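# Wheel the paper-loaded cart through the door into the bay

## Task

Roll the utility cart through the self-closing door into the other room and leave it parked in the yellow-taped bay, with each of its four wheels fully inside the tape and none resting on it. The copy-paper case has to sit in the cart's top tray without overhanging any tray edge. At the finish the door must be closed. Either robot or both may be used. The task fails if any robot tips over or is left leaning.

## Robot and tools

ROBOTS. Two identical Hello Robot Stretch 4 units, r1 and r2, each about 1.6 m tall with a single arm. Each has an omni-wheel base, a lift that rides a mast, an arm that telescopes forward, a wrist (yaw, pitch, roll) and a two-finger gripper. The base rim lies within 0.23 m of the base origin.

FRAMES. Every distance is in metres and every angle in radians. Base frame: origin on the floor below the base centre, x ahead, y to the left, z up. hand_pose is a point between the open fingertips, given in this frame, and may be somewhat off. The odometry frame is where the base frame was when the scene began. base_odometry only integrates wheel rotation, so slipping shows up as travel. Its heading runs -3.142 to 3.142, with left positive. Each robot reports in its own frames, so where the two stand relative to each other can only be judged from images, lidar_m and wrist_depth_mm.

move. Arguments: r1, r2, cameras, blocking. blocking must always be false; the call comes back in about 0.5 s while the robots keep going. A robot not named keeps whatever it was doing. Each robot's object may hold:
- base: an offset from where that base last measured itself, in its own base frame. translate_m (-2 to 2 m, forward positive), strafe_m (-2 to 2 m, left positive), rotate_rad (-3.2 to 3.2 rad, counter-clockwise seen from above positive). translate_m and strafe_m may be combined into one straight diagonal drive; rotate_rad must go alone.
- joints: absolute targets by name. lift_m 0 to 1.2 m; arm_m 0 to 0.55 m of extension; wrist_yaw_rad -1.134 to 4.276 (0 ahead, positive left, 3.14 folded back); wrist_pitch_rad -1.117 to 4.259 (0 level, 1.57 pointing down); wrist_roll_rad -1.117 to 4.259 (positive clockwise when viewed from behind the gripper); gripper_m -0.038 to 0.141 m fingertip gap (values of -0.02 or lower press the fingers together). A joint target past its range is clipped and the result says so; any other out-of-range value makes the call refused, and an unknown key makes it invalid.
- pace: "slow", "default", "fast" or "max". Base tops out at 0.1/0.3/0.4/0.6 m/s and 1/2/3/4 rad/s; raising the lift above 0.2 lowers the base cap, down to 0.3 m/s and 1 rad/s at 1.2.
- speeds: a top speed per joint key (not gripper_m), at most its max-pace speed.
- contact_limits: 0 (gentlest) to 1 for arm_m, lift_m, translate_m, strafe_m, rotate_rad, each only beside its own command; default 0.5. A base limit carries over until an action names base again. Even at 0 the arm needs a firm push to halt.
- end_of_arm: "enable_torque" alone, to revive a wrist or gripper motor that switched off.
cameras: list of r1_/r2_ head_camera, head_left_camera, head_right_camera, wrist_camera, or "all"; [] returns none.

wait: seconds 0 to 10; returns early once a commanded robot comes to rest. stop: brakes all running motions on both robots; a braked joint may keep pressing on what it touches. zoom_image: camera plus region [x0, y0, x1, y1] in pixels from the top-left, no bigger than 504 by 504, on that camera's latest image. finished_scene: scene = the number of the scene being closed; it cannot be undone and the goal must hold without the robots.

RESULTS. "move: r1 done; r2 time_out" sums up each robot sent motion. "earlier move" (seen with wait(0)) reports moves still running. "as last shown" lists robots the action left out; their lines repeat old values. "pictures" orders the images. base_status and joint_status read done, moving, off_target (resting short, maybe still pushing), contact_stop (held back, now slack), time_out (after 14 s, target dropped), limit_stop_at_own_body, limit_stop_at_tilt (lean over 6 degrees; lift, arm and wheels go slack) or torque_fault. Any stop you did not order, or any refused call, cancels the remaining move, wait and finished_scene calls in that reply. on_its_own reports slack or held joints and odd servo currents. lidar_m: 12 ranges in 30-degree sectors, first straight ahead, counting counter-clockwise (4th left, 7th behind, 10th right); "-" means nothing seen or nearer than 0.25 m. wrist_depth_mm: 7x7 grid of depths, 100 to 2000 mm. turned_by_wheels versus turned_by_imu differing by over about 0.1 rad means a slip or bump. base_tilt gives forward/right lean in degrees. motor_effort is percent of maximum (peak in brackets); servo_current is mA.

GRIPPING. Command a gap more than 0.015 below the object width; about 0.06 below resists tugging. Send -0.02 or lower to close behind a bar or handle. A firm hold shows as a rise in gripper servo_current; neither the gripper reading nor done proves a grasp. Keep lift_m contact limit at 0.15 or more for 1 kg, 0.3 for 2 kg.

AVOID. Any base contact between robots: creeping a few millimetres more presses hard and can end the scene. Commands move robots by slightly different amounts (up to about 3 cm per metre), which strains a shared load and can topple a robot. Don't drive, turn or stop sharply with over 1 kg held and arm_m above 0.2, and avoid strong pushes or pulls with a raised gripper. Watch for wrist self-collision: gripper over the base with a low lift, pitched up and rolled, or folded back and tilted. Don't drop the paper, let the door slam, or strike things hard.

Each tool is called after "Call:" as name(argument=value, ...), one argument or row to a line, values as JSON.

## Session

Call:
move(
  blocking=false,
  cameras=["r1_head_camera","r1_head_left_camera","r2_head_camera","r2_head_left_camera"],
)

Scene clock: 0.00 s.
r1.base_odometry: x=+0.000 y=+0.000 heading=+0.000
r1.turned_by_wheels: +0.000
r1.turned_by_imu: +0.000
r1.base_tilt: forward=-1.6 right=+1.3
r1.lidar_m: 0.96 1.73 2.02 2.40 3.92 1.59 0.85 0.76 0.78 0.89 0.77 0.77
r1.base_status: not commanded
r1.joint_positions: lift_m=+0.124 arm_m=+0.000 wrist_yaw_rad=+3.194 wrist_pitch_rad=+0.002 wrist_roll_rad=+0.000 gripper_m=+0.056
r1.joint_status: not commanded
r1.measured_speeds: all 0
r1.motor_effort: lift_m=+19 arm_m=-4 wheel_0=-2 wheel_1=+1 wheel_2=+0
r1.servo_current: wrist_yaw_rad=59 wrist_pitch_rad=46 wrist_roll_rad=46 gripper_m=39
r1.hand_pose: x=-0.1216 y=+0.0722 z=+0.3019 quat_wxyz=(-0.026, -0.001, +0.000, +1.000) (m; r1's base frame)
r1.wrist_depth_mm: - 135 - - - - - / - 135 135 - - - - / - 133 174 - - - - / 110 136 206 - - - - / 137 - - - - - - / - - 194 1118 193 1160 1138 / - 759 759 809 788 831 809
r2.base_odometry: x=+0.000 y=+0.000 heading=+0.000
r2.turned_by_wheels: +0.000
r2.turned_by_imu: +0.000
r2.base_tilt: forward=-0.6 right=+0.1
r2.lidar_m: 1.27 1.30 1.54 2.30 2.33 2.74 1.39 1.38 2.74 2.36 2.39 1.46
r2.base_status: not commanded
r2.joint_positions: lift_m=+0.200 arm_m=+0.000 wrist_yaw_rad=+3.211 wrist_pitch_rad=+0.001 wrist_roll_rad=+0.000 gripper_m=+0.056
r2.joint_status: not commanded
r2.measured_speeds: all 0
r2.motor_effort: lift_m=+18 arm_m=-4 wheel_0=-1 wheel_1=+1 wheel_2=+1
r2.servo_current: wrist_yaw_rad=46 wrist_pitch_rad=39 wrist_roll_rad=52 gripper_m=52
r2.hand_pose: x=-0.1229 y=+0.0671 z=+0.3779 quat_wxyz=(-0.035, -0.001, +0.000, +0.999) (m; r2's base frame)
r2.wrist_depth_mm: - - 137 - - - - / - - 137 - - - - / - 119 146 - - - - / - 141 176 - - - - / 215 - - - - - - / 213 1336 196 1281 192 1366 1205 / 200 244 946 112 - 904 891
pictures: r1_head_camera, r1_head_left_camera, r2_head_camera, r2_head_left_camera
Images, in order (width x height): r1_head_camera 420x560, r1_head_left_camera 420x672, r2_head_camera 420x560, r2_head_left_camera 420x672.

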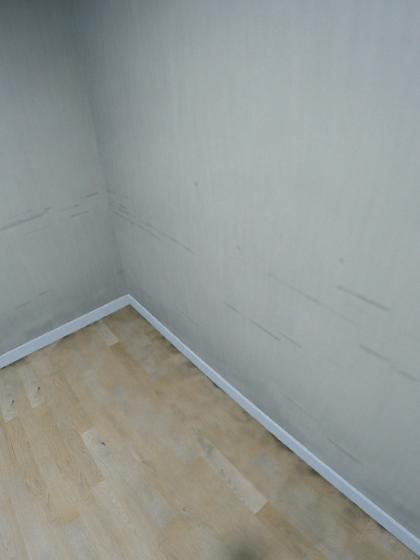

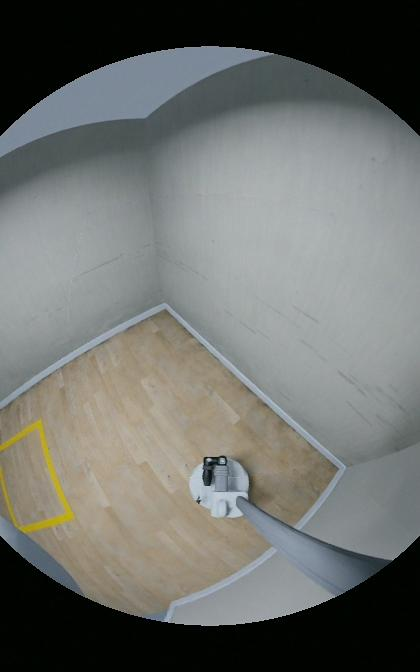

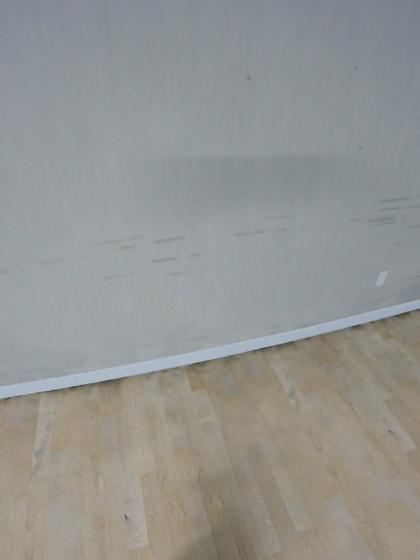

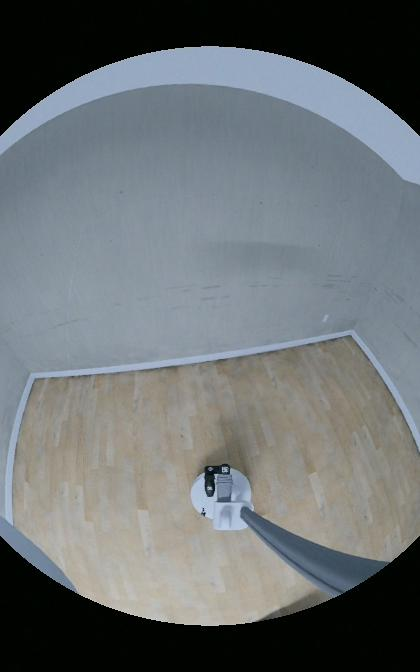

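Call:
move(
  blocking=false,
  r1={"base":{"rotate_rad":1.8}},
  r2={"base":{"rotate_rad":2.6}},
  cameras=[],
)

Call:
wait(
  seconds=5,
  cameras=[],
)

Call:
wait(
  seconds=1,
  cameras=["r1_head_camera","r1_head_left_camera","r2_head_camera","r2_head_left_camera"],
)

Scene clock: 6.40 s.
move: r1 moving; r2 moving
r1.base_odometry: x=+0.000 y=+0.000 heading=+0.253
r1.turned_by_wheels: +0.253
r1.turned_by_imu: +0.253
r1.base_tilt: forward=-1.6 right=+1.3
r1.lidar_m: 1.15 2.01 2.10 2.97 2.65 1.07 0.80 0.74 0.80 0.80 0.71 0.82
r1.base_status: rotate_rad moving
r1.joint_positions: lift_m=+0.124 arm_m=+0.000 wrist_yaw_rad=+3.194 wrist_pitch_rad=+0.002 wrist_roll_rad=+0.000 gripper_m=+0.056
r1.joint_status: not commanded
r1.measured_speeds: translate_m=+0.000 strafe_m=+0.000 rotate_rad=+0.974 lift_m=+0.000 arm_m=+0.000 wrist_yaw_rad=+0.000 wrist_pitch_rad=+0.000 wrist_roll_rad=+0.000
r1.motor_effort: lift_m=+19(20) arm_m=-4(4) wheel_0=-7(9) wheel_1=-6(7) wheel_2=-6(7)
r1.servo_current: wrist_yaw_rad=46(59) wrist_pitch_rad=39(52) wrist_roll_rad=33(65) gripper_m=39(46)
r1.hand_pose: x=-0.1216 y=+0.0722 z=+0.3019 quat_wxyz=(-0.026, -0.001, +0.000, +1.000) (m; r1's base frame)
r1.wrist_depth_mm: - 135 - - - - - / - 135 135 - - - 1808 / - 133 175 - - - - / 110 136 207 - - - - / 137 - - - - - 1576 / - - 194 991 193 1138 1138 / - 759 759 798 798 820 809
r2.base_odometry: x=+0.000 y=+0.000 heading=+0.252
r2.turned_by_wheels: +0.252
r2.turned_by_imu: +0.245
r2.base_tilt: forward=-0.7 right=+0.0
r2.lidar_m: 1.27 1.35 1.91 2.30 2.42 3.34 1.42 3.33 2.47 2.38 1.81 1.34
r2.base_status: rotate_rad moving
r2.joint_positions: lift_m=+0.200 arm_m=+0.000 wrist_yaw_rad=+3.211 wrist_pitch_rad=+0.001 wrist_roll_rad=+0.000 gripper_m=+0.056
r2.joint_status: not commanded
r2.measured_speeds: translate_m=+0.002 strafe_m=+0.000 rotate_rad=+0.977 lift_m=+0.000 arm_m=+0.000 wrist_yaw_rad=+0.000 wrist_pitch_rad=+0.000 wrist_roll_rad=+0.000
r2.motor_effort: lift_m=+18(18) arm_m=-4(4) wheel_0=-4(9) wheel_1=-10(10) wheel_2=-10(11)
r2.servo_current: wrist_yaw_rad=52(52) wrist_pitch_rad=46(46) wrist_roll_rad=52(65) gripper_m=46(52)
r2.hand_pose: x=-0.1229 y=+0.0671 z=+0.3779 quat_wxyz=(-0.035, -0.001, +0.000, +0.999) (m; r2's base frame)
r2.wrist_depth_mm: - - 137 - - - - / - - 137 1808 - - - / - 119 146 289 - - - / - 141 177 - - - - / 215 - - - - - - / 203 1308 196 1366 192 1397 1229 / 200 243 960 112 - 917 891
pictures: none
No camera images: "cameras" was empty.

Scene clock: 8.07 s.
earlier move: r1 done; r2 moving
r1.base_odometry: x=+0.000 y=+0.000 heading=+1.800
r1.turned_by_wheels: +1.547
r1.turned_by_imu: +1.555
r1.base_tilt: forward=-1.6 right=+1.3
r1.lidar_m: 2.91 2.98 1.09 0.79 0.73 0.79 0.81 0.76 0.78 1.11 2.00 2.10
r1.base_status: done
r1.joint_positions: lift_m=+0.124 arm_m=+0.000 wrist_yaw_rad=+3.194 wrist_pitch_rad=+0.002 wrist_roll_rad=+0.000 gripper_m=+0.056
r1.joint_status: not commanded
r1.measured_speeds: all 0
r1.motor_effort: lift_m=+19(20) arm_m=-4(4) wheel_0=-3(9) wheel_1=-2(9) wheel_2=-1(8)
r1.servo_current: wrist_yaw_rad=33(65) wrist_pitch_rad=46(52) wrist_roll_rad=33(65) gripper_m=46(52)
r1.hand_pose: x=-0.1216 y=+0.0722 z=+0.3019 quat_wxyz=(-0.026, -0.001, +0.000, +1.000) (m; r1's base frame)
r1.wrist_depth_mm: - 135 - - - - - / - 135 135 - - - - / - 132 175 - - - - / 110 136 206 - - - - / - - - - - - - / - - 194 1098 193 - - / - 759 759 809 798 - -
r2.base_odometry: x=+0.000 y=+0.000 heading=+2.583
r2.turned_by_wheels: +2.331
r2.turned_by_imu: +2.269
r2.base_tilt: forward=-0.7 right=+0.1
r2.lidar_m: 2.64 1.41 1.37 2.79 2.35 2.37 1.54 1.29 1.29 1.49 2.31 2.29
r2.base_status: rotate_rad moving
r2.joint_positions: lift_m=+0.200 arm_m=+0.000 wrist_yaw_rad=+3.211 wrist_pitch_rad=+0.001 wrist_roll_rad=+0.000 gripper_m=+0.056
r2.joint_status: not commanded
r2.measured_speeds: translate_m=+0.000 strafe_m=-0.001 rotate_rad=+0.295 lift_m=+0.000 arm_m=+0.000 wrist_yaw_rad=+0.000 wrist_pitch_rad=+0.000 wrist_roll_rad=+0.000
r2.motor_effort: lift_m=+18(18) arm_m=-4(4) wheel_0=-3(10) wheel_1=-2(10) wheel_2=-4(13)
r2.servo_current: wrist_yaw_rad=52(52) wrist_pitch_rad=39(46) wrist_roll_rad=52(65) gripper_m=46(52)
r2.hand_pose: x=-0.1228 y=+0.0671 z=+0.3779 quat_wxyz=(-0.035, -0.001, +0.000, +0.999) (m; r2's base frame)
r2.wrist_depth_mm: - 114 138 - - - - / - 108 137 - - - - / - 120 148 294 - - - / - 141 165 - - - - / 216 - - - - - - / 204 1229 193 1281 192 1366 1182 / 200 246 960 112 - 904 891
wait: 1.67 of 5 s (r1 has come to rest)
pictures: none
No camera images: "cameras" was empty.

Scene clock: 8.50 s.
earlier move: r2 done
r1.base_odometry: x=+0.000 y=+0.000 heading=+1.800
r1.turned_by_wheels: +0.000
r1.turned_by_imu: +0.000
r1.base_tilt: forward=-1.6 right=+1.3
r1.lidar_m: 2.89 2.95 1.08 0.78 0.71 0.80 0.82 0.77 0.80 1.14 2.01 2.08
r1.base_status: done
r1.joint_positions: lift_m=+0.124 arm_m=+0.000 wrist_yaw_rad=+3.194 wrist_pitch_rad=+0.002 wrist_roll_rad=+0.000 gripper_m=+0.056
r1.joint_status: not commanded
r1.measured_speeds: all 0
r1.motor_effort: lift_m=+20(20) arm_m=-4(4) wheel_0=-3(9) wheel_1=-2(9) wheel_2=-1(8)
r1.servo_current: wrist_yaw_rad=39(65) wrist_pitch_rad=39(52) wrist_roll_rad=59(65) gripper_m=39(52)
r1.hand_pose: x=-0.1216 y=+0.0722 z=+0.3019 quat_wxyz=(-0.026, -0.001, +0.000, +1.000) (m; r1's base frame)
r1.wrist_depth_mm: - 135 - - - - - / - 135 135 - - - - / - 133 175 - - - - / 110 136 207 - - - - / - - - - - - - / - - 194 1078 193 - - / - 759 768 798 798 - -
r2.base_odometry: x=+0.000 y=+0.000 heading=+2.599
r2.turned_by_wheels: +0.016
r2.turned_by_imu: +0.016
r2.base_tilt: forward=-0.6 right=+0.1
r2.lidar_m: 2.69 1.42 1.36 2.78 2.35 2.38 1.51 1.27 1.28 1.51 2.31 2.33
r2.base_status: done
r2.joint_positions: lift_m=+0.200 arm_m=+0.000 wrist_yaw_rad=+3.211 wrist_pitch_rad=+0.001 wrist_roll_rad=+0.000 gripper_m=+0.056
r2.joint_status: not commanded
r2.measured_speeds: all 0
r2.motor_effort: lift_m=+18(18) arm_m=-4(4) wheel_0=-2(10) wheel_1=-3(10) wheel_2=-4(13)
r2.servo_current: wrist_yaw_rad=46(52) wrist_pitch_rad=46(46) wrist_roll_rad=59(65) gripper_m=46(52)
r2.hand_pose: x=-0.1228 y=+0.0671 z=+0.3779 quat_wxyz=(-0.035, -0.001, +0.000, +0.999) (m; r2's base frame)
r2.wrist_depth_mm: - 114 138 - - - - / - 108 137 - - - - / - 120 148 250 - - - / - 140 165 - - - - / 216 - - - - - - / 203 1255 193 1336 193 1336 1229 / 201 247 946 112 - 904 891
wait: 0.43 of 1 s (r2 has come to rest)
pictures: r1_head_camera, r1_head_left_camera, r2_head_camera, r2_head_left_camera
Images, in order (width x height): r1_head_camera 420x560, r1_head_left_camera 420x672, r2_head_camera 420x560, r2_head_left_camera 420x672.

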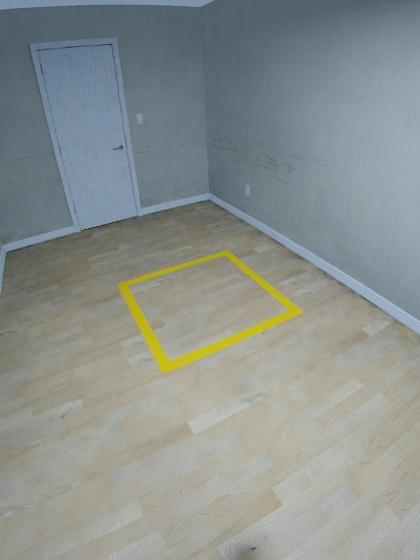

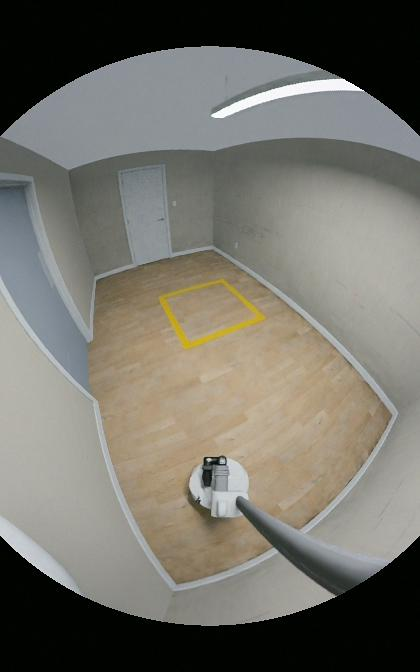

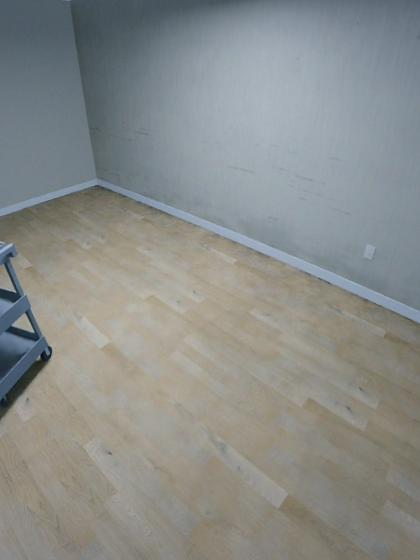

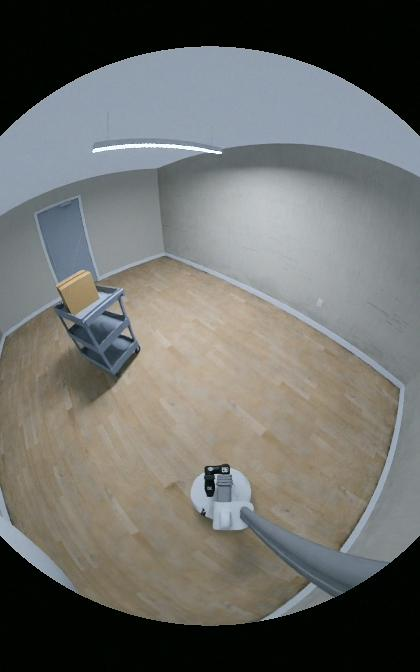

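Call:
move(
  blocking=false,
  r1={"base":{"rotate_rad":0.9}},
  r2={"base":{"rotate_rad":0.75}},
  cameras=[],
)

Call:
wait(
  seconds=2,
  cameras=["r1_head_camera","r2_head_camera","r2_head_left_camera"],
)

Call:
zoom_image(
  camera="r2_head_camera",
  region=[0, 50, 420, 500],
)

Scene clock: 15.73 s.
move: r1 moving; r2 moving
r1.base_odometry: x=+0.000 y=+0.000 heading=+2.052
r1.turned_by_wheels: +0.253
r1.turned_by_imu: +0.253
r1.base_tilt: forward=-1.6 right=+1.3
r1.lidar_m: 3.90 1.73 0.90 0.75 0.75 0.87 0.78 0.76 0.91 1.59 2.03 2.35
r1.base_status: rotate_rad moving
r1.joint_positions: lift_m=+0.124 arm_m=+0.000 wrist_yaw_rad=+3.194 wrist_pitch_rad=+0.002 wrist_roll_rad=+0.000 gripper_m=+0.056
r1.joint_status: not commanded
r1.measured_speeds: translate_m=+0.000 strafe_m=+0.000 rotate_rad=+0.972 lift_m=+0.000 arm_m=+0.000 wrist_yaw_rad=+0.000 wrist_pitch_rad=+0.000 wrist_roll_rad=+0.000
r1.motor_effort: lift_m=+20(20) arm_m=-4(4) wheel_0=-9(10) wheel_1=-8(8) wheel_2=-7(7)
r1.servo_current: wrist_yaw_rad=46(59) wrist_pitch_rad=46(46) wrist_roll_rad=52(59) gripper_m=39(46)
r1.hand_pose: x=-0.1216 y=+0.0722 z=+0.3019 quat_wxyz=(-0.026, -0.001, +0.000, +1.000) (m; r1's base frame)
r1.wrist_depth_mm: - 135 - - - - - / - 135 135 - - - - / - 133 175 - - - - / 110 136 208 - - - - / - - - - - - - / - - 194 - 193 - - / - 759 759 798 798 820 715
r2.base_odometry: x=+0.000 y=+0.000 heading=+2.852
r2.turned_by_wheels: +0.253
r2.turned_by_imu: +0.246
r2.base_tilt: forward=-0.7 right=+0.1
r2.lidar_m: 3.28 1.33 3.44 2.48 2.37 1.92 1.34 1.28 1.35 1.79 2.32 2.41
r2.base_status: rotate_rad moving
r2.joint_positions: lift_m=+0.200 arm_m=+0.000 wrist_yaw_rad=+3.211 wrist_pitch_rad=+0.001 wrist_roll_rad=+0.000 gripper_m=+0.056
r2.joint_status: not commanded
r2.measured_speeds: translate_m=-0.001 strafe_m=-0.001 rotate_rad=+0.970 lift_m=+0.000 arm_m=+0.000 wrist_yaw_rad=+0.000 wrist_pitch_rad=+0.000 wrist_roll_rad=+0.000
r2.motor_effort: lift_m=+18(18) arm_m=-4(4) wheel_0=-9(10) wheel_1=-8(10) wheel_2=-10(11)
r2.servo_current: wrist_yaw_rad=46(52) wrist_pitch_rad=39(46) wrist_roll_rad=46(59) gripper_m=39(46)
r2.hand_pose: x=-0.1228 y=+0.0671 z=+0.3779 quat_wxyz=(-0.035, -0.001, +0.000, +0.999) (m; r2's base frame)
r2.wrist_depth_mm: - 114 137 - - - - / - 108 137 - - - - / - 121 148 236 - - - / - 140 166 - - - - / 216 - - - - - - / 203 1205 191 1308 192 1366 1229 / 201 245 960 112 - 904 891
pictures: none
No camera images: "cameras" was empty.

Scene clock: 16.73 s.
earlier move: r1 moving; r2 done
r1.base_odometry: x=+0.000 y=+0.000 heading=+2.699
r1.turned_by_wheels: +0.646
r1.turned_by_imu: +0.650
r1.base_tilt: forward=-1.6 right=+1.3
r1.lidar_m: 1.27 0.84 0.73 0.76 0.85 0.77 0.79 0.96 2.02 2.05 2.56 3.93
r1.base_status: rotate_rad moving
r1.joint_positions: lift_m=+0.124 arm_m=+0.000 wrist_yaw_rad=+3.194 wrist_pitch_rad=+0.002 wrist_roll_rad=+0.000 gripper_m=+0.056
r1.joint_status: not commanded
r1.measured_speeds: all 0
r1.motor_effort: lift_m=+20(20) arm_m=-4(4) wheel_0=-6(10) wheel_1=-2(8) wheel_2=-1(7)
r1.servo_current: wrist_yaw_rad=39(78) wrist_pitch_rad=46(46) wrist_roll_rad=59(72) gripper_m=39(46)
r1.hand_pose: x=-0.1216 y=+0.0722 z=+0.3019 quat_wxyz=(-0.026, -0.001, +0.000, +1.000) (m; r1's base frame)
r1.wrist_depth_mm: - 135 - - - - - / - 135 135 - - - - / - 133 174 - - - - / 110 136 207 - - - - / - - - - - - - / - 1118 194 - 191 - - / - 820 759 798 788 - -
r2.base_odometry: x=+0.000 y=+0.000 heading=-2.935
r2.turned_by_wheels: +0.496
r2.turned_by_imu: +0.484
r2.base_tilt: forward=-0.7 right=+0.1
r2.lidar_m: 1.37 3.55 2.50 2.37 1.92 1.37 1.27 1.34 1.75 2.30 2.38 3.19
r2.base_status: done
r2.joint_positions: lift_m=+0.200 arm_m=+0.000 wrist_yaw_rad=+3.211 wrist_pitch_rad=+0.001 wrist_roll_rad=+0.000 gripper_m=+0.056
r2.joint_status: not commanded
r2.measured_speeds: all 0
r2.motor_effort: lift_m=+18(18) arm_m=-4(4) wheel_0=-3(10) wheel_1=-3(10) wheel_2=-5(11)
r2.servo_current: wrist_yaw_rad=46(52) wrist_pitch_rad=33(46) wrist_roll_rad=52(59) gripper_m=52(52)
r2.hand_pose: x=-0.1228 y=+0.0671 z=+0.3779 quat_wxyz=(-0.035, -0.001, +0.000, +0.999) (m; r2's base frame)
r2.wrist_depth_mm: - 114 137 - - - - / - 109 137 - - - - / - 120 148 236 - - - / - 140 165 - - - - / 216 - - - - - - / 203 1308 194 1205 190 1255 1205 / 202 247 960 112 - 891 878
wait: 1.00 of 2 s (r2 has come to rest)
pictures: r1_head_camera, r2_head_camera, r2_head_left_camera
Images, in order (width x height): r1_head_camera 420x560, r2_head_camera 420x560, r2_head_left_camera 420x672.

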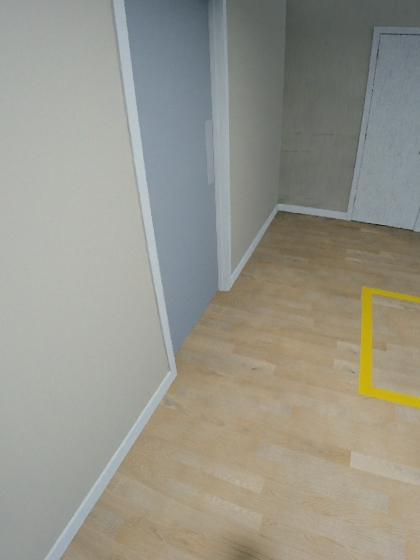

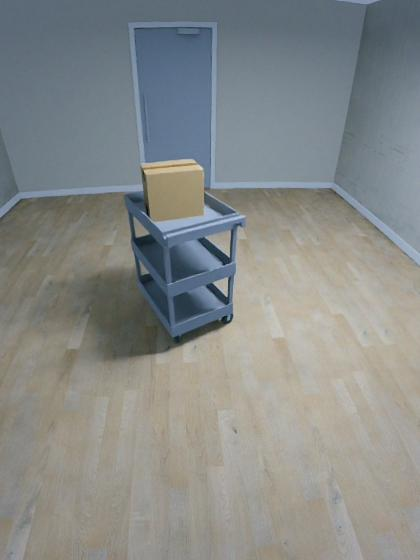

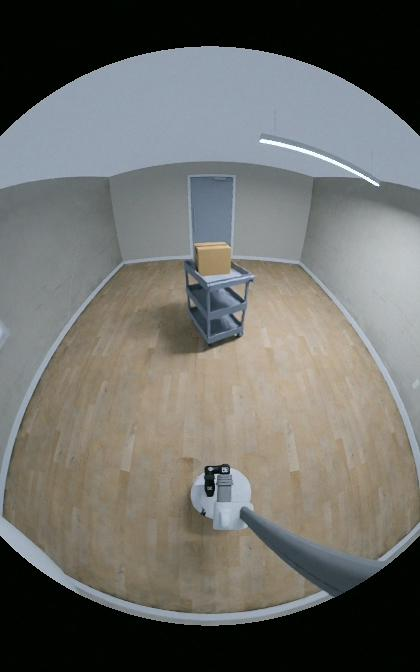

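Scaled by 1.120 from the camera's 420x560 image, which has a finer 1200x1600 frame.

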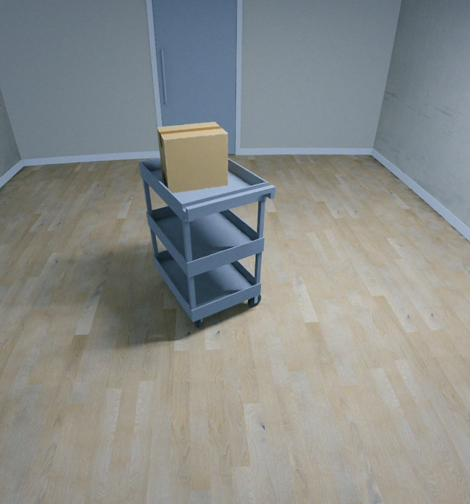

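Call:
move(
  blocking=false,
  r1={"base":{"rotate_rad":1.15}},
  r2={"base":{"translate_m":0.75,"strafe_m":-0.42},"joints":{"lift_m":0.682,"gripper_m":0.1}},
  cameras=[],
)

Call:
wait(
  seconds=3,
  cameras=[],
)

Call:
move(
  blocking=false,
  r1={"base":{"strafe_m":-1.5}},
  cameras=[],
)

Call:
wait(
  seconds=3,
  cameras=[],
)

Call:
move(
  blocking=false,
  r2={"base":{"rotate_rad":0.53},"joints":{"wrist_yaw_rad":0,"wrist_roll_rad":1.57,"arm_m":0.2}},
  cameras=[],
)

Call:
wait(
  seconds=4,
  cameras=["r1_head_camera","r1_head_left_camera","r2_head_camera"],
)

Scene clock: 50.53 s.
earlier move: r1 done
move: r1 moving; r2 moving
r1.base_odometry: x=+0.000 y=+0.000 heading=+2.952
r1.turned_by_wheels: +0.253
r1.turned_by_imu: +0.254
r1.base_tilt: forward=-1.6 right=+1.3
r1.lidar_m: 1.02 0.77 0.72 0.84 0.80 0.76 0.85 1.25 2.03 2.20 3.23 2.15
r1.base_status: rotate_rad moving
r1.joint_positions: lift_m=+0.124 arm_m=+0.000 wrist_yaw_rad=+3.194 wrist_pitch_rad=+0.002 wrist_roll_rad=+0.000 gripper_m=+0.056
r1.joint_status: not commanded
r1.measured_speeds: translate_m=+0.000 strafe_m=+0.000 rotate_rad=+0.970 lift_m=+0.000 arm_m=+0.000 wrist_yaw_rad=+0.000 wrist_pitch_rad=+0.000 wrist_roll_rad=+0.000
r1.motor_effort: lift_m=+19(20) arm_m=-4(4) wheel_0=-7(9) wheel_1=-6(8) wheel_2=-6(7)
r1.servo_current: wrist_yaw_rad=39(59) wrist_pitch_rad=46(52) wrist_roll_rad=46(52) gripper_m=39(46)
r1.hand_pose: x=-0.1216 y=+0.0722 z=+0.3019 quat_wxyz=(-0.026, -0.001, +0.000, +1.000) (m; r1's base frame)
r1.wrist_depth_mm: - 135 - - - - - / - 135 135 - - - - / - 133 175 - - - - / 110 136 207 - - - - / 137 - - - - - - / 1229 1229 195 - 191 - - / - 809 750 809 798 - -
r2.base_odometry: x=-0.034 y=+0.011 heading=-2.935
r2.turned_by_wheels: +0.000
r2.turned_by_imu: +0.001
r2.base_tilt: forward=-0.7 right=+0.1
r2.lidar_m: 1.35 3.58 2.47 2.36 1.98 1.40 1.30 1.34 1.83 2.29 2.35 3.16
r2.base_status: translate_m moving; strafe_m moving
r2.joint_positions: lift_m=+0.238 arm_m=+0.000 wrist_yaw_rad=+3.211 wrist_pitch_rad=+0.001 wrist_roll_rad=+0.000 gripper_m=+0.075
r2.joint_status: lift_m moving; gripper_m moving
r2.measured_speeds: translate_m=+0.124 strafe_m=-0.066 rotate_rad=+0.000 lift_m=+0.146 arm_m=+0.000 wrist_yaw_rad=+0.000 wrist_pitch_rad=+0.000 wrist_roll_rad=+0.000
r2.motor_effort: lift_m=+22(25) arm_m=-4(4) wheel_0=+12(13) wheel_1=+5(5) wheel_2=-13(13)
r2.servo_current: wrist_yaw_rad=52(52) wrist_pitch_rad=39(46) wrist_roll_rad=39(52) gripper_m=98(117)
r2.hand_pose: x=-0.1228 y=+0.0671 z=+0.4157 quat_wxyz=(-0.035, -0.001, +0.000, +0.999) (m; r2's base frame)
r2.wrist_depth_mm: - 113 137 - - - - / - 108 137 - - - - / - 120 148 236 - - - / - 140 165 - - - - / 216 - - - - - - / 204 1308 191 1308 189 1255 1205 / 201 245 1025 112 1008 931 976
pictures: none
No camera images: "cameras" was empty.

Scene clock: 51.83 s.
earlier move: r1 done; r2 moving
r1.base_odometry: x=+0.000 y=+0.000 heading=-2.435
r1.turned_by_wheels: +0.897
r1.turned_by_imu: +0.902
r1.base_tilt: forward=-1.6 right=+1.3
r1.lidar_m: 0.75 0.76 0.81 0.77 0.79 1.07 1.98 2.08 2.74 3.81 1.17 0.80
r1.base_status: done
r1.joint_positions: lift_m=+0.124 arm_m=+0.000 wrist_yaw_rad=+3.194 wrist_pitch_rad=+0.002 wrist_roll_rad=+0.000 gripper_m=+0.056
r1.joint_status: not commanded
r1.measured_speeds: all 0
r1.motor_effort: lift_m=+19(20) arm_m=-4(4) wheel_0=-3(9) wheel_1=+0(10) wheel_2=+0(8)
r1.servo_current: wrist_yaw_rad=39(59) wrist_pitch_rad=39(52) wrist_roll_rad=52(65) gripper_m=46(46)
r1.hand_pose: x=-0.1216 y=+0.0722 z=+0.3019 quat_wxyz=(-0.026, -0.001, +0.000, +1.000) (m; r1's base frame)
r1.wrist_depth_mm: - 135 - - - - - / - 135 146 - - - - / - 133 175 - - - - / 110 136 224 - - - - / 137 - - - - 1576 - / 1229 1229 198 1229 193 1160 991 / - 820 768 798 798 820 798
r2.base_odometry: x=-0.366 y=+0.115 heading=-2.935
r2.turned_by_wheels: +0.000
r2.turned_by_imu: +0.000
r2.base_tilt: forward=-0.7 right=+0.1
r2.lidar_m: 1.07 1.06 2.72 2.54 2.40 1.69 1.60 1.67 2.22 2.11 2.14 2.93
r2.base_status: translate_m moving; strafe_m moving
r2.joint_positions: lift_m=+0.585 arm_m=+0.000 wrist_yaw_rad=+3.211 wrist_pitch_rad=+0.001 wrist_roll_rad=+0.000 gripper_m=+0.100
r2.joint_status: lift_m moving; the others done
r2.measured_speeds: translate_m=+0.262 strafe_m=-0.147 rotate_rad=-0.002 lift_m=+0.246 arm_m=+0.000 wrist_yaw_rad=+0.000 wrist_pitch_rad=+0.000 wrist_roll_rad=+0.000
r2.motor_effort: lift_m=+22(25) arm_m=-4(4) wheel_0=+7(14) wheel_1=+6(6) wheel_2=-9(13)
r2.servo_current: wrist_yaw_rad=46(65) wrist_pitch_rad=52(52) wrist_roll_rad=46(59) gripper_m=59(117)
r2.hand_pose: x=-0.1228 y=+0.0671 z=+0.7630 quat_wxyz=(-0.035, -0.001, +0.000, +0.999) (m; r2's base frame)
r2.wrist_depth_mm: - 113 137 - - - - / - 108 137 - - - - / - 120 148 236 - - - / - 140 165 - - - - / 216 - - - - - - / 203 - 189 - 187 - - / 201 1618 1708 112 - 1618 1618
wait: 1.30 of 3 s (r1 has come to rest)
pictures: none
No camera images: "cameras" was empty.

Scene clock: 52.33 s.
earlier move: r2 moving
move: r1 moving
r1.base_odometry: x=-0.024 y=+0.028 heading=-2.434
r1.turned_by_wheels: +0.000
r1.turned_by_imu: +0.000
r1.base_tilt: forward=-1.6 right=+1.3
r1.lidar_m: 0.74 0.77 0.85 0.80 0.82 1.10 2.00 2.09 2.74 3.83 1.17 0.80
r1.base_status: strafe_m moving
r1.joint_positions: lift_m=+0.124 arm_m=+0.000 wrist_yaw_rad=+3.194 wrist_pitch_rad=+0.002 wrist_roll_rad=+0.000 gripper_m=+0.056
r1.joint_status: not commanded
r1.measured_speeds: translate_m=+0.000 strafe_m=-0.140 rotate_rad=+0.002 lift_m=+0.000 arm_m=+0.000 wrist_yaw_rad=+0.000 wrist_pitch_rad=+0.000 wrist_roll_rad=+0.000
r1.motor_effort: lift_m=+20(20) arm_m=-4(4) wheel_0=+10(10) wheel_1=-11(11) wheel_2=+0(2)
r1.servo_current: wrist_yaw_rad=46(52) wrist_pitch_rad=46(52) wrist_roll_rad=59(65) gripper_m=39(46)
r1.hand_pose: x=-0.1216 y=+0.0722 z=+0.3019 quat_wxyz=(-0.026, -0.001, +0.000, +1.000) (m; r1's base frame)
r1.wrist_depth_mm: - 135 - - - - - / - 135 147 - - - - / - 133 175 - - - - / 110 136 224 - - - - / 137 - - - - 1576 - / 1229 1229 198 1205 193 1138 1025 / - 809 759 798 788 831 809
r2.base_odometry: x=-0.509 y=+0.160 heading=-2.935
r2.turned_by_wheels: +0.000
r2.turned_by_imu: +0.000
r2.base_tilt: forward=-0.7 right=+0.1
r2.lidar_m: 1.00 0.99 2.81 2.62 2.62 1.82 1.72 1.80 2.16 2.02 2.08 2.79
r2.base_status: translate_m moving; strafe_m moving
r2.joint_positions: lift_m=+0.668 arm_m=+0.000 wrist_yaw_rad=+3.211 wrist_pitch_rad=+0.001 wrist_roll_rad=+0.000 gripper_m=+0.100
r2.joint_status: lift_m moving
r2.measured_speeds: translate_m=+0.262 strafe_m=-0.147 rotate_rad=-0.001 lift_m=+0.096 arm_m=+0.000 wrist_yaw_rad=+0.000 wrist_pitch_rad=+0.000 wrist_roll_rad=+0.000
r2.motor_effort: lift_m=+22(24) arm_m=-4(4) wheel_0=+4(9) wheel_1=+4(6) wheel_2=-8(10)
r2.servo_current: wrist_yaw_rad=39(65) wrist_pitch_rad=39(46) wrist_roll_rad=52(59) gripper_m=52(52)
r2.hand_pose: x=-0.1228 y=+0.0671 z=+0.8459 quat_wxyz=(-0.035, -0.001, +0.000, +0.999) (m; r2's base frame)
r2.wrist_depth_mm: - 114 137 - - - - / - 108 137 - - - - / - 120 148 236 - - - / - 140 165 - - - - / 216 - - - - - - / 204 - 190 - 187 - - / 201 245 - 112 - 1756 1756
pictures: none
No camera images: "cameras" was empty.

Scene clock: 54.23 s.
earlier move: r1 moving; r2 done
r1.base_odometry: x=-0.367 y=+0.430 heading=-2.434
r1.turned_by_wheels: +0.000
r1.turned_by_imu: -0.003
r1.base_tilt: forward=-1.6 right=+1.2
r1.lidar_m: 0.76 0.81 1.11 1.31 1.37 1.82 1.98 2.08 2.71 3.38 1.31 0.82
r1.base_status: strafe_m moving
r1.joint_positions: lift_m=+0.124 arm_m=+0.000 wrist_yaw_rad=+3.194 wrist_pitch_rad=+0.002 wrist_roll_rad=+0.000 gripper_m=+0.056
r1.joint_status: not commanded
r1.measured_speeds: translate_m=+0.000 strafe_m=-0.300 rotate_rad=+0.000 lift_m=+0.000 arm_m=+0.000 wrist_yaw_rad=+0.000 wrist_pitch_rad=+0.000 wrist_roll_rad=+0.000
r1.motor_effort: lift_m=+19(20) arm_m=-4(4) wheel_0=+5(11) wheel_1=-5(11) wheel_2=+0(2)
r1.servo_current: wrist_yaw_rad=46(65) wrist_pitch_rad=39(52) wrist_roll_rad=46(65) gripper_m=39(46)
r1.hand_pose: x=-0.1216 y=+0.0722 z=+0.3019 quat_wxyz=(-0.026, -0.001, +0.000, +1.000) (m; r1's base frame)
r1.wrist_depth_mm: - 135 - - - - - / - 135 146 - - - - / - 133 175 - - - - / 110 136 223 - - - - / 137 - - - - - 1756 / 1255 1205 199 1205 193 1160 1118 / - 809 759 798 798 820 798
r2.base_odometry: x=-0.820 y=+0.257 heading=-2.935
r2.turned_by_wheels: +0.000
r2.turned_by_imu: +0.000
r2.base_tilt: forward=-0.6 right=+0.0
r2.lidar_m: 0.82 0.77 2.98 2.80 2.89 2.15 2.00 2.11 1.97 1.86 1.92 2.60
r2.base_status: done
r2.joint_positions: lift_m=+0.682 arm_m=+0.000 wrist_yaw_rad=+3.211 wrist_pitch_rad=+0.001 wrist_roll_rad=+0.000 gripper_m=+0.100
r2.joint_status: all done
r2.measured_speeds: all 0
r2.motor_effort: lift_m=+21(24) arm_m=-4(4) wheel_0=+1(10) wheel_1=+4(6) wheel_2=-4(10)
r2.servo_current: wrist_yaw_rad=39(65) wrist_pitch_rad=46(46) wrist_roll_rad=39(59) gripper_m=46(59)
r2.hand_pose: x=-0.1228 y=+0.0671 z=+0.8596 quat_wxyz=(-0.035, -0.001, +0.000, +0.999) (m; r2's base frame)
r2.wrist_depth_mm: - 114 137 - - - - / - 109 137 - - - - / - 120 148 - - - - / - 141 179 - - - - / 216 - - - - - - / 204 - 198 - 216 - - / 201 1863 - 112 - 1808 1863
wait: 1.90 of 3 s (r2 has come to rest)
pictures: none
No camera images: "cameras" was empty.

Scene clock: 54.73 s.
earlier move: r1 moving
move: r2 moving
r1.base_odometry: x=-0.465 y=+0.544 heading=-2.434
r1.turned_by_wheels: +0.000
r1.turned_by_imu: -0.001
r1.base_tilt: forward=-1.6 right=+1.3
r1.lidar_m: 0.77 0.81 1.09 1.45 1.51 2.01 1.96 2.05 2.69 3.23 1.35 0.84
r1.base_status: strafe_m moving
r1.joint_positions: lift_m=+0.124 arm_m=+0.000 wrist_yaw_rad=+3.194 wrist_pitch_rad=+0.002 wrist_roll_rad=+0.000 gripper_m=+0.056
r1.joint_status: not commanded
r1.measured_speeds: translate_m=+0.000 strafe_m=-0.300 rotate_rad=+0.000 lift_m=+0.000 arm_m=+0.000 wrist_yaw_rad=+0.000 wrist_pitch_rad=+0.000 wrist_roll_rad=+0.000
r1.motor_effort: lift_m=+19(20) arm_m=-4(4) wheel_0=+8(8) wheel_1=-5(7) wheel_2=+1(3)
r1.servo_current: wrist_yaw_rad=52(52) wrist_pitch_rad=39(46) wrist_roll_rad=39(59) gripper_m=39(46)
r1.hand_pose: x=-0.1216 y=+0.0722 z=+0.3019 quat_wxyz=(-0.026, -0.001, +0.000, +1.000) (m; r1's base frame)
r1.wrist_depth_mm: - 135 - - - - - / - 135 146 - - - - / - 133 175 - - - - / 110 136 223 - - - - / 137 - - - - - 1756 / 1098 1229 198 1229 193 1138 1118 / - 809 768 798 798 820 809
r2.base_odometry: x=-0.820 y=+0.257 heading=-2.683
r2.turned_by_wheels: +0.252
r2.turned_by_imu: +0.245
r2.base_tilt: forward=-0.7 right=+0.1
r2.lidar_m: 0.79 0.77 2.76 2.81 2.40 2.00 2.02 2.26 1.88 1.87 2.14 3.46
r2.base_status: rotate_rad moving
r2.joint_positions: lift_m=+0.682 arm_m=+0.051 wrist_yaw_rad=+2.650 wrist_pitch_rad=+0.001 wrist_roll_rad=+0.588 gripper_m=+0.100
r2.joint_status: arm_m moving; wrist_yaw_rad moving; wrist_roll_rad moving
r2.measured_speeds: translate_m=+0.003 strafe_m=+0.001 rotate_rad=+0.973 lift_m=+0.000 arm_m=+0.195 wrist_yaw_rad=-1.740 wrist_pitch_rad=+0.000 wrist_roll_rad=+1.820
r2.motor_effort: lift_m=+21(21) arm_m=+5(11) wheel_0=-10(10) wheel_1=-10(10) wheel_2=-11(11)
r2.servo_current: wrist_yaw_rad=111(124) wrist_pitch_rad=39(46) wrist_roll_rad=104(104) gripper_m=52(52)
r2.hand_pose: x=+0.0085 y=+0.2131 z=+0.8596 quat_wxyz=(+0.233, +0.070, +0.281, +0.928) (m; r2's base frame)
r2.wrist_depth_mm: - - - - - - - / - - - - - - - / - - - - - - - / - - - - - - - / - - - - - - 1708 / 274 - 198 - 198 1661 1430 / 257 - - 112 1756 1366 1160
pictures: none
No camera images: "cameras" was empty.

Scene clock: 56.77 s.
earlier move: r1 moving; r2 done
r1.base_odometry: x=-0.861 y=+1.007 heading=-2.434
r1.turned_by_wheels: +0.000
r1.turned_by_imu: -0.003
r1.base_tilt: forward=-1.6 right=+1.3
r1.lidar_m: 0.88 0.84 1.12 2.07 2.12 2.09 1.93 2.02 2.66 2.60 1.28 0.95
r1.base_status: strafe_m moving
r1.joint_positions: lift_m=+0.124 arm_m=+0.000 wrist_yaw_rad=+3.194 wrist_pitch_rad=+0.002 wrist_roll_rad=+0.000 gripper_m=+0.056
r1.joint_status: not commanded
r1.measured_speeds: translate_m=+0.000 strafe_m=-0.301 rotate_rad=+0.000 lift_m=+0.000 arm_m=+0.000 wrist_yaw_rad=+0.000 wrist_pitch_rad=+0.000 wrist_roll_rad=+0.000
r1.motor_effort: lift_m=+20(20) arm_m=-4(4) wheel_0=+6(9) wheel_1=-6(7) wheel_2=+0(3)
r1.servo_current: wrist_yaw_rad=33(65) wrist_pitch_rad=46(52) wrist_roll_rad=46(72) gripper_m=39(46)
r1.hand_pose: x=-0.1216 y=+0.0722 z=+0.3019 quat_wxyz=(-0.026, -0.001, +0.000, +1.000) (m; r1's base frame)
r1.wrist_depth_mm: - 135 - - - - - / - 135 146 - - - - / - 133 175 - - - - / 110 136 223 - - - - / 137 - - - - - - / 1205 1205 198 1229 192 1160 1118 / - 809 189 798 798 831 798
r2.base_odometry: x=-0.820 y=+0.257 heading=-2.405
r2.turned_by_wheels: +0.277
r2.turned_by_imu: +0.271
r2.base_tilt: forward=-0.7 right=+0.0
r2.lidar_m: 0.79 2.98 2.79 2.92 2.13 2.01 2.07 1.97 1.86 1.92 2.55 0.81
r2.base_status: done
r2.joint_positions: lift_m=+0.682 arm_m=+0.200 wrist_yaw_rad=+0.003 wrist_pitch_rad=+0.001 wrist_roll_rad=+1.568 gripper_m=+0.100
r2.joint_status: all done
r2.measured_speeds: all 0
r2.motor_effort: lift_m=+21(21) arm_m=+8(12) wheel_0=-2(10) wheel_1=-3(10) wheel_2=-4(11)
r2.servo_current: wrist_yaw_rad=39(124) wrist_pitch_rad=39(46) wrist_roll_rad=52(104) gripper_m=52(59)
r2.hand_pose: x=+0.6593 y=-0.0866 z=+0.8596 quat_wxyz=(+0.708, +0.706, +0.001, +0.001) (m; r2's base frame)
r2.wrist_depth_mm: - - - - - 1756 1205 / - - - 439 - - - / - - - 439 - - - / - - 654 442 - - - / - - 683 449 1060 - - / - - 196 452 195 - - / - - - 112 - 1863 -
wait: 2.03 of 4 s (r2 has come to rest)
pictures: r1_head_camera, r1_head_left_camera, r2_head_camera
Images, in order (width x height): r1_head_camera 420x560, r1_head_left_camera 420x672, r2_head_camera 420x560.

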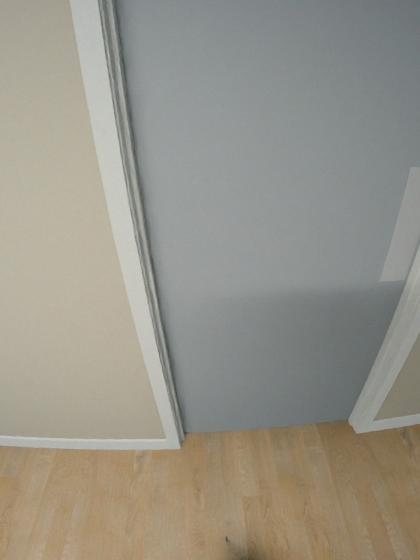

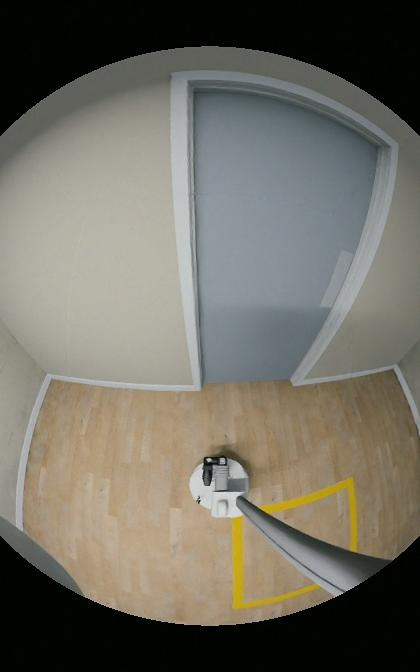

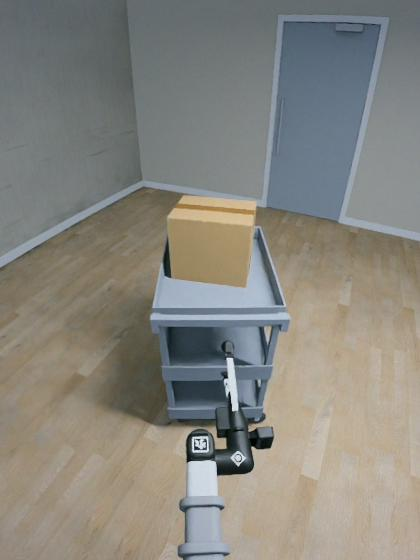

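Call:
move(
  blocking=false,
  r1={"base":{"strafe_m":-0.24}},
  r2={"base":{"translate_m":0.24},"pace":"slow"},
  cameras=[],
)

Call:
wait(
  seconds=4,
  cameras=[],
)

Call:
wait(
  seconds=3,
  cameras=["r1_head_camera","r2_head_camera"],
)

Scene clock: 65.70 s.
earlier move: r1 done
move: r1 moving; r2 moving
r1.base_odometry: x=-0.998 y=+1.168 heading=-2.434
r1.turned_by_wheels: +0.000
r1.turned_by_imu: -0.001
r1.base_tilt: forward=-1.6 right=+1.3
r1.lidar_m: 0.90 0.92 1.15 2.29 2.36 2.05 1.92 2.01 2.54 2.41 1.28 0.96
r1.base_status: strafe_m moving
r1.joint_positions: lift_m=+0.124 arm_m=+0.000 wrist_yaw_rad=+3.194 wrist_pitch_rad=+0.002 wrist_roll_rad=+0.000 gripper_m=+0.056
r1.joint_status: not commanded
r1.measured_speeds: translate_m=+0.001 strafe_m=-0.142 rotate_rad=-0.003 lift_m=+0.000 arm_m=+0.000 wrist_yaw_rad=+0.000 wrist_pitch_rad=+0.000 wrist_roll_rad=+0.000
r1.motor_effort: lift_m=+20(20) arm_m=-4(4) wheel_0=+10(10) wheel_1=-10(10) wheel_2=+0(1)
r1.servo_current: wrist_yaw_rad=39(59) wrist_pitch_rad=39(46) wrist_roll_rad=46(65) gripper_m=39(46)
r1.hand_pose: x=-0.1216 y=+0.0722 z=+0.3019 quat_wxyz=(-0.026, -0.001, +0.000, +1.000) (m; r1's base frame)
r1.wrist_depth_mm: - 135 - - - - - / - 135 145 - - - - / - 132 172 - - - - / 110 136 220 - - - - / 137 - - - - - - / 1229 1229 198 1229 193 1160 1138 / - 809 759 164 788 820 809
r2.base_odometry: x=-0.829 y=+0.249 heading=-2.405
r2.turned_by_wheels: +0.000
r2.turned_by_imu: +0.001
r2.base_tilt: forward=-0.7 right=+0.0
r2.lidar_m: 0.78 2.95 2.77 2.91 2.16 2.01 2.10 1.99 1.86 1.95 2.61 0.81
r2.base_status: translate_m moving
r2.joint_positions: lift_m=+0.682 arm_m=+0.200 wrist_yaw_rad=+0.003 wrist_pitch_rad=+0.001 wrist_roll_rad=+1.568 gripper_m=+0.100
r2.joint_status: not commanded
r2.measured_speeds: translate_m=+0.048 strafe_m=+0.000 rotate_rad=+0.000 lift_m=+0.000 arm_m=+0.000 wrist_yaw_rad=+0.000 wrist_pitch_rad=+0.000 wrist_roll_rad=+0.000
r2.motor_effort: lift_m=+21(21) arm_m=+7(8) wheel_0=+6(8) wheel_1=+6(6) wheel_2=-10(10)
r2.servo_current: wrist_yaw_rad=46(52) wrist_pitch_rad=39(46) wrist_roll_rad=52(52) gripper_m=52(59)
r2.hand_pose: x=+0.6593 y=-0.0866 z=+0.8596 quat_wxyz=(+0.708, +0.706, +0.001, +0.001) (m; r2's base frame)
r2.wrist_depth_mm: - - - - - 1708 1182 / - - - 424 - - - / - - 842 433 - - - / - - 654 433 - - - / - - 676 439 1060 - - / - - 195 442 193 - - / - - - 112 - 1921 -
pictures: none
No camera images: "cameras" was empty.

Scene clock: 67.30 s.
earlier move: r1 done; r2 moving
r1.base_odometry: x=-1.130 y=+1.323 heading=-2.434
r1.turned_by_wheels: +0.000
r1.turned_by_imu: -0.001
r1.base_tilt: forward=-1.6 right=+1.2
r1.lidar_m: 0.92 0.95 1.14 2.49 2.54 2.05 1.92 1.97 2.34 2.19 1.31 0.91
r1.base_status: done
r1.joint_positions: lift_m=+0.124 arm_m=+0.000 wrist_yaw_rad=+3.194 wrist_pitch_rad=+0.002 wrist_roll_rad=+0.000 gripper_m=+0.056
r1.joint_status: not commanded
r1.measured_speeds: all 0
r1.motor_effort: lift_m=+19(20) arm_m=-4(4) wheel_0=+0(13) wheel_1=+1(10) wheel_2=+0(1)
r1.servo_current: wrist_yaw_rad=52(72) wrist_pitch_rad=33(52) wrist_roll_rad=33(65) gripper_m=46(52)
r1.hand_pose: x=-0.1216 y=+0.0722 z=+0.3019 quat_wxyz=(-0.026, -0.001, +0.000, +1.000) (m; r1's base frame)
r1.wrist_depth_mm: - 135 - - - - - / - 134 141 - - - - / - 133 163 - - - - / 108 135 214 - - - - / 137 - - - - - - / 1229 1229 198 1205 193 1160 1138 / - 820 759 798 - 820 809
r2.base_odometry: x=-0.939 y=+0.149 heading=-2.405
r2.turned_by_wheels: +0.000
r2.turned_by_imu: +0.000
r2.base_tilt: forward=-0.7 right=+0.0
r2.lidar_m: 0.61 2.89 2.71 2.81 2.26 2.13 2.23 2.04 1.94 2.00 2.69 0.66
r2.base_status: translate_m moving
r2.joint_positions: lift_m=+0.682 arm_m=+0.200 wrist_yaw_rad=+0.003 wrist_pitch_rad=+0.001 wrist_roll_rad=+1.568 gripper_m=+0.100
r2.joint_status: not commanded
r2.measured_speeds: translate_m=+0.100 strafe_m=+0.000 rotate_rad=-0.001 lift_m=+0.000 arm_m=+0.000 wrist_yaw_rad=+0.000 wrist_pitch_rad=+0.000 wrist_roll_rad=+0.000
r2.motor_effort: lift_m=+21(21) arm_m=+8(8) wheel_0=+8(9) wheel_1=+5(7) wheel_2=-7(11)
r2.servo_current: wrist_yaw_rad=46(65) wrist_pitch_rad=33(52) wrist_roll_rad=52(59) gripper_m=52(59)
r2.hand_pose: x=+0.6593 y=-0.0866 z=+0.8596 quat_wxyz=(+0.708, +0.706, +0.001, +0.001) (m; r2's base frame)
r2.wrist_depth_mm: - - - 222 282 1397 303 / - - - 282 282 1921 - / - - 530 285 285 - - / - - 500 228 289 - - / - - 521 230 291 - - / - - 198 231 196 - - / - - - 112 - 1983 554
wait: 1.60 of 4 s (r1 has come to rest)
pictures: none
No camera images: "cameras" was empty.

Scene clock: 68.87 s.
earlier move: r2 done
r1.base_odometry: x=-1.130 y=+1.323 heading=-2.434
r1.turned_by_wheels: +0.000
r1.turned_by_imu: +0.000
r1.base_tilt: forward=-1.6 right=+1.3
r1.lidar_m: 0.91 0.93 1.15 2.50 2.57 2.05 1.89 1.99 2.35 2.20 1.32 0.91
r1.base_status: done
r1.joint_positions: lift_m=+0.124 arm_m=+0.000 wrist_yaw_rad=+3.194 wrist_pitch_rad=+0.002 wrist_roll_rad=+0.000 gripper_m=+0.056
r1.joint_status: not commanded
r1.measured_speeds: all 0
r1.motor_effort: lift_m=+20(20) arm_m=-4(4) wheel_0=+0(13) wheel_1=+1(10) wheel_2=+0(1)
r1.servo_current: wrist_yaw_rad=46(72) wrist_pitch_rad=33(52) wrist_roll_rad=52(65) gripper_m=39(52)
r1.hand_pose: x=-0.1216 y=+0.0722 z=+0.3019 quat_wxyz=(-0.026, -0.001, +0.000, +1.000) (m; r1's base frame)
r1.wrist_depth_mm: - 135 - - - - - / - 135 141 - - - - / - 133 163 - - - - / 109 135 214 - - - - / 137 - - - - - - / 1229 1229 198 1182 193 1160 1118 / - 809 759 798 - 831 798
r2.base_odometry: x=-0.998 y=+0.096 heading=-2.406
r2.turned_by_wheels: +0.000
r2.turned_by_imu: +0.000
r2.base_tilt: forward=-0.7 right=+0.1
r2.lidar_m: 0.59 2.90 2.69 2.79 2.34 2.23 2.30 2.09 1.97 2.03 2.70 0.61
r2.base_status: done
r2.joint_positions: lift_m=+0.682 arm_m=+0.200 wrist_yaw_rad=-0.004 wrist_pitch_rad=+0.001 wrist_roll_rad=+1.569 gripper_m=+0.100
r2.joint_status: not commanded
r2.measured_speeds: all 0
r2.motor_effort: lift_m=+21(21) arm_m=+7(8) wheel_0=+4(10) wheel_1=+5(8) wheel_2=-10(15)
r2.servo_current: wrist_yaw_rad=46(65) wrist_pitch_rad=39(52) wrist_roll_rad=52(59) gripper_m=52(59)
r2.hand_pose: x=+0.6588 y=-0.0884 z=+0.8596 quat_wxyz=(+0.708, +0.706, -0.001, -0.002) (m; r2's base frame)
r2.wrist_depth_mm: - - - 181 242 1756 1255 / - - - 182 242 1921 - / - - 477 182 242 - - / - 462 452 182 245 - - / - 480 473 183 244 - - / - - 198 184 200 - - / - - 508 112 245 1863 -
wait: 1.57 of 3 s (r2 has come to rest)
pictures: r1_head_camera, r2_head_camera
Images, in order (width x height): r1_head_camera 420x560, r2_head_camera 420x560.

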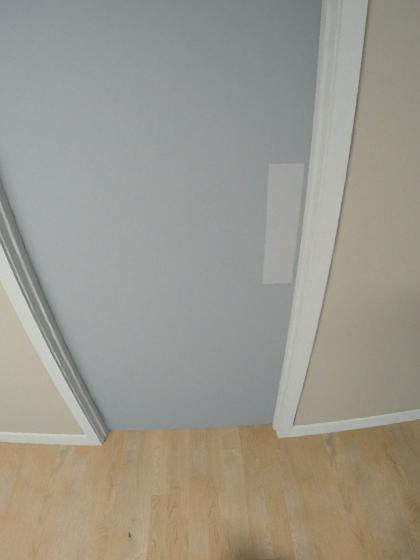

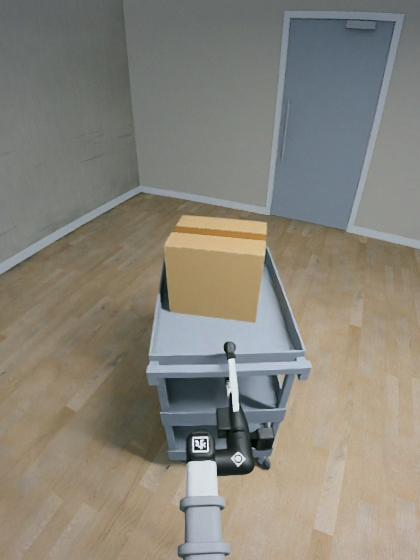

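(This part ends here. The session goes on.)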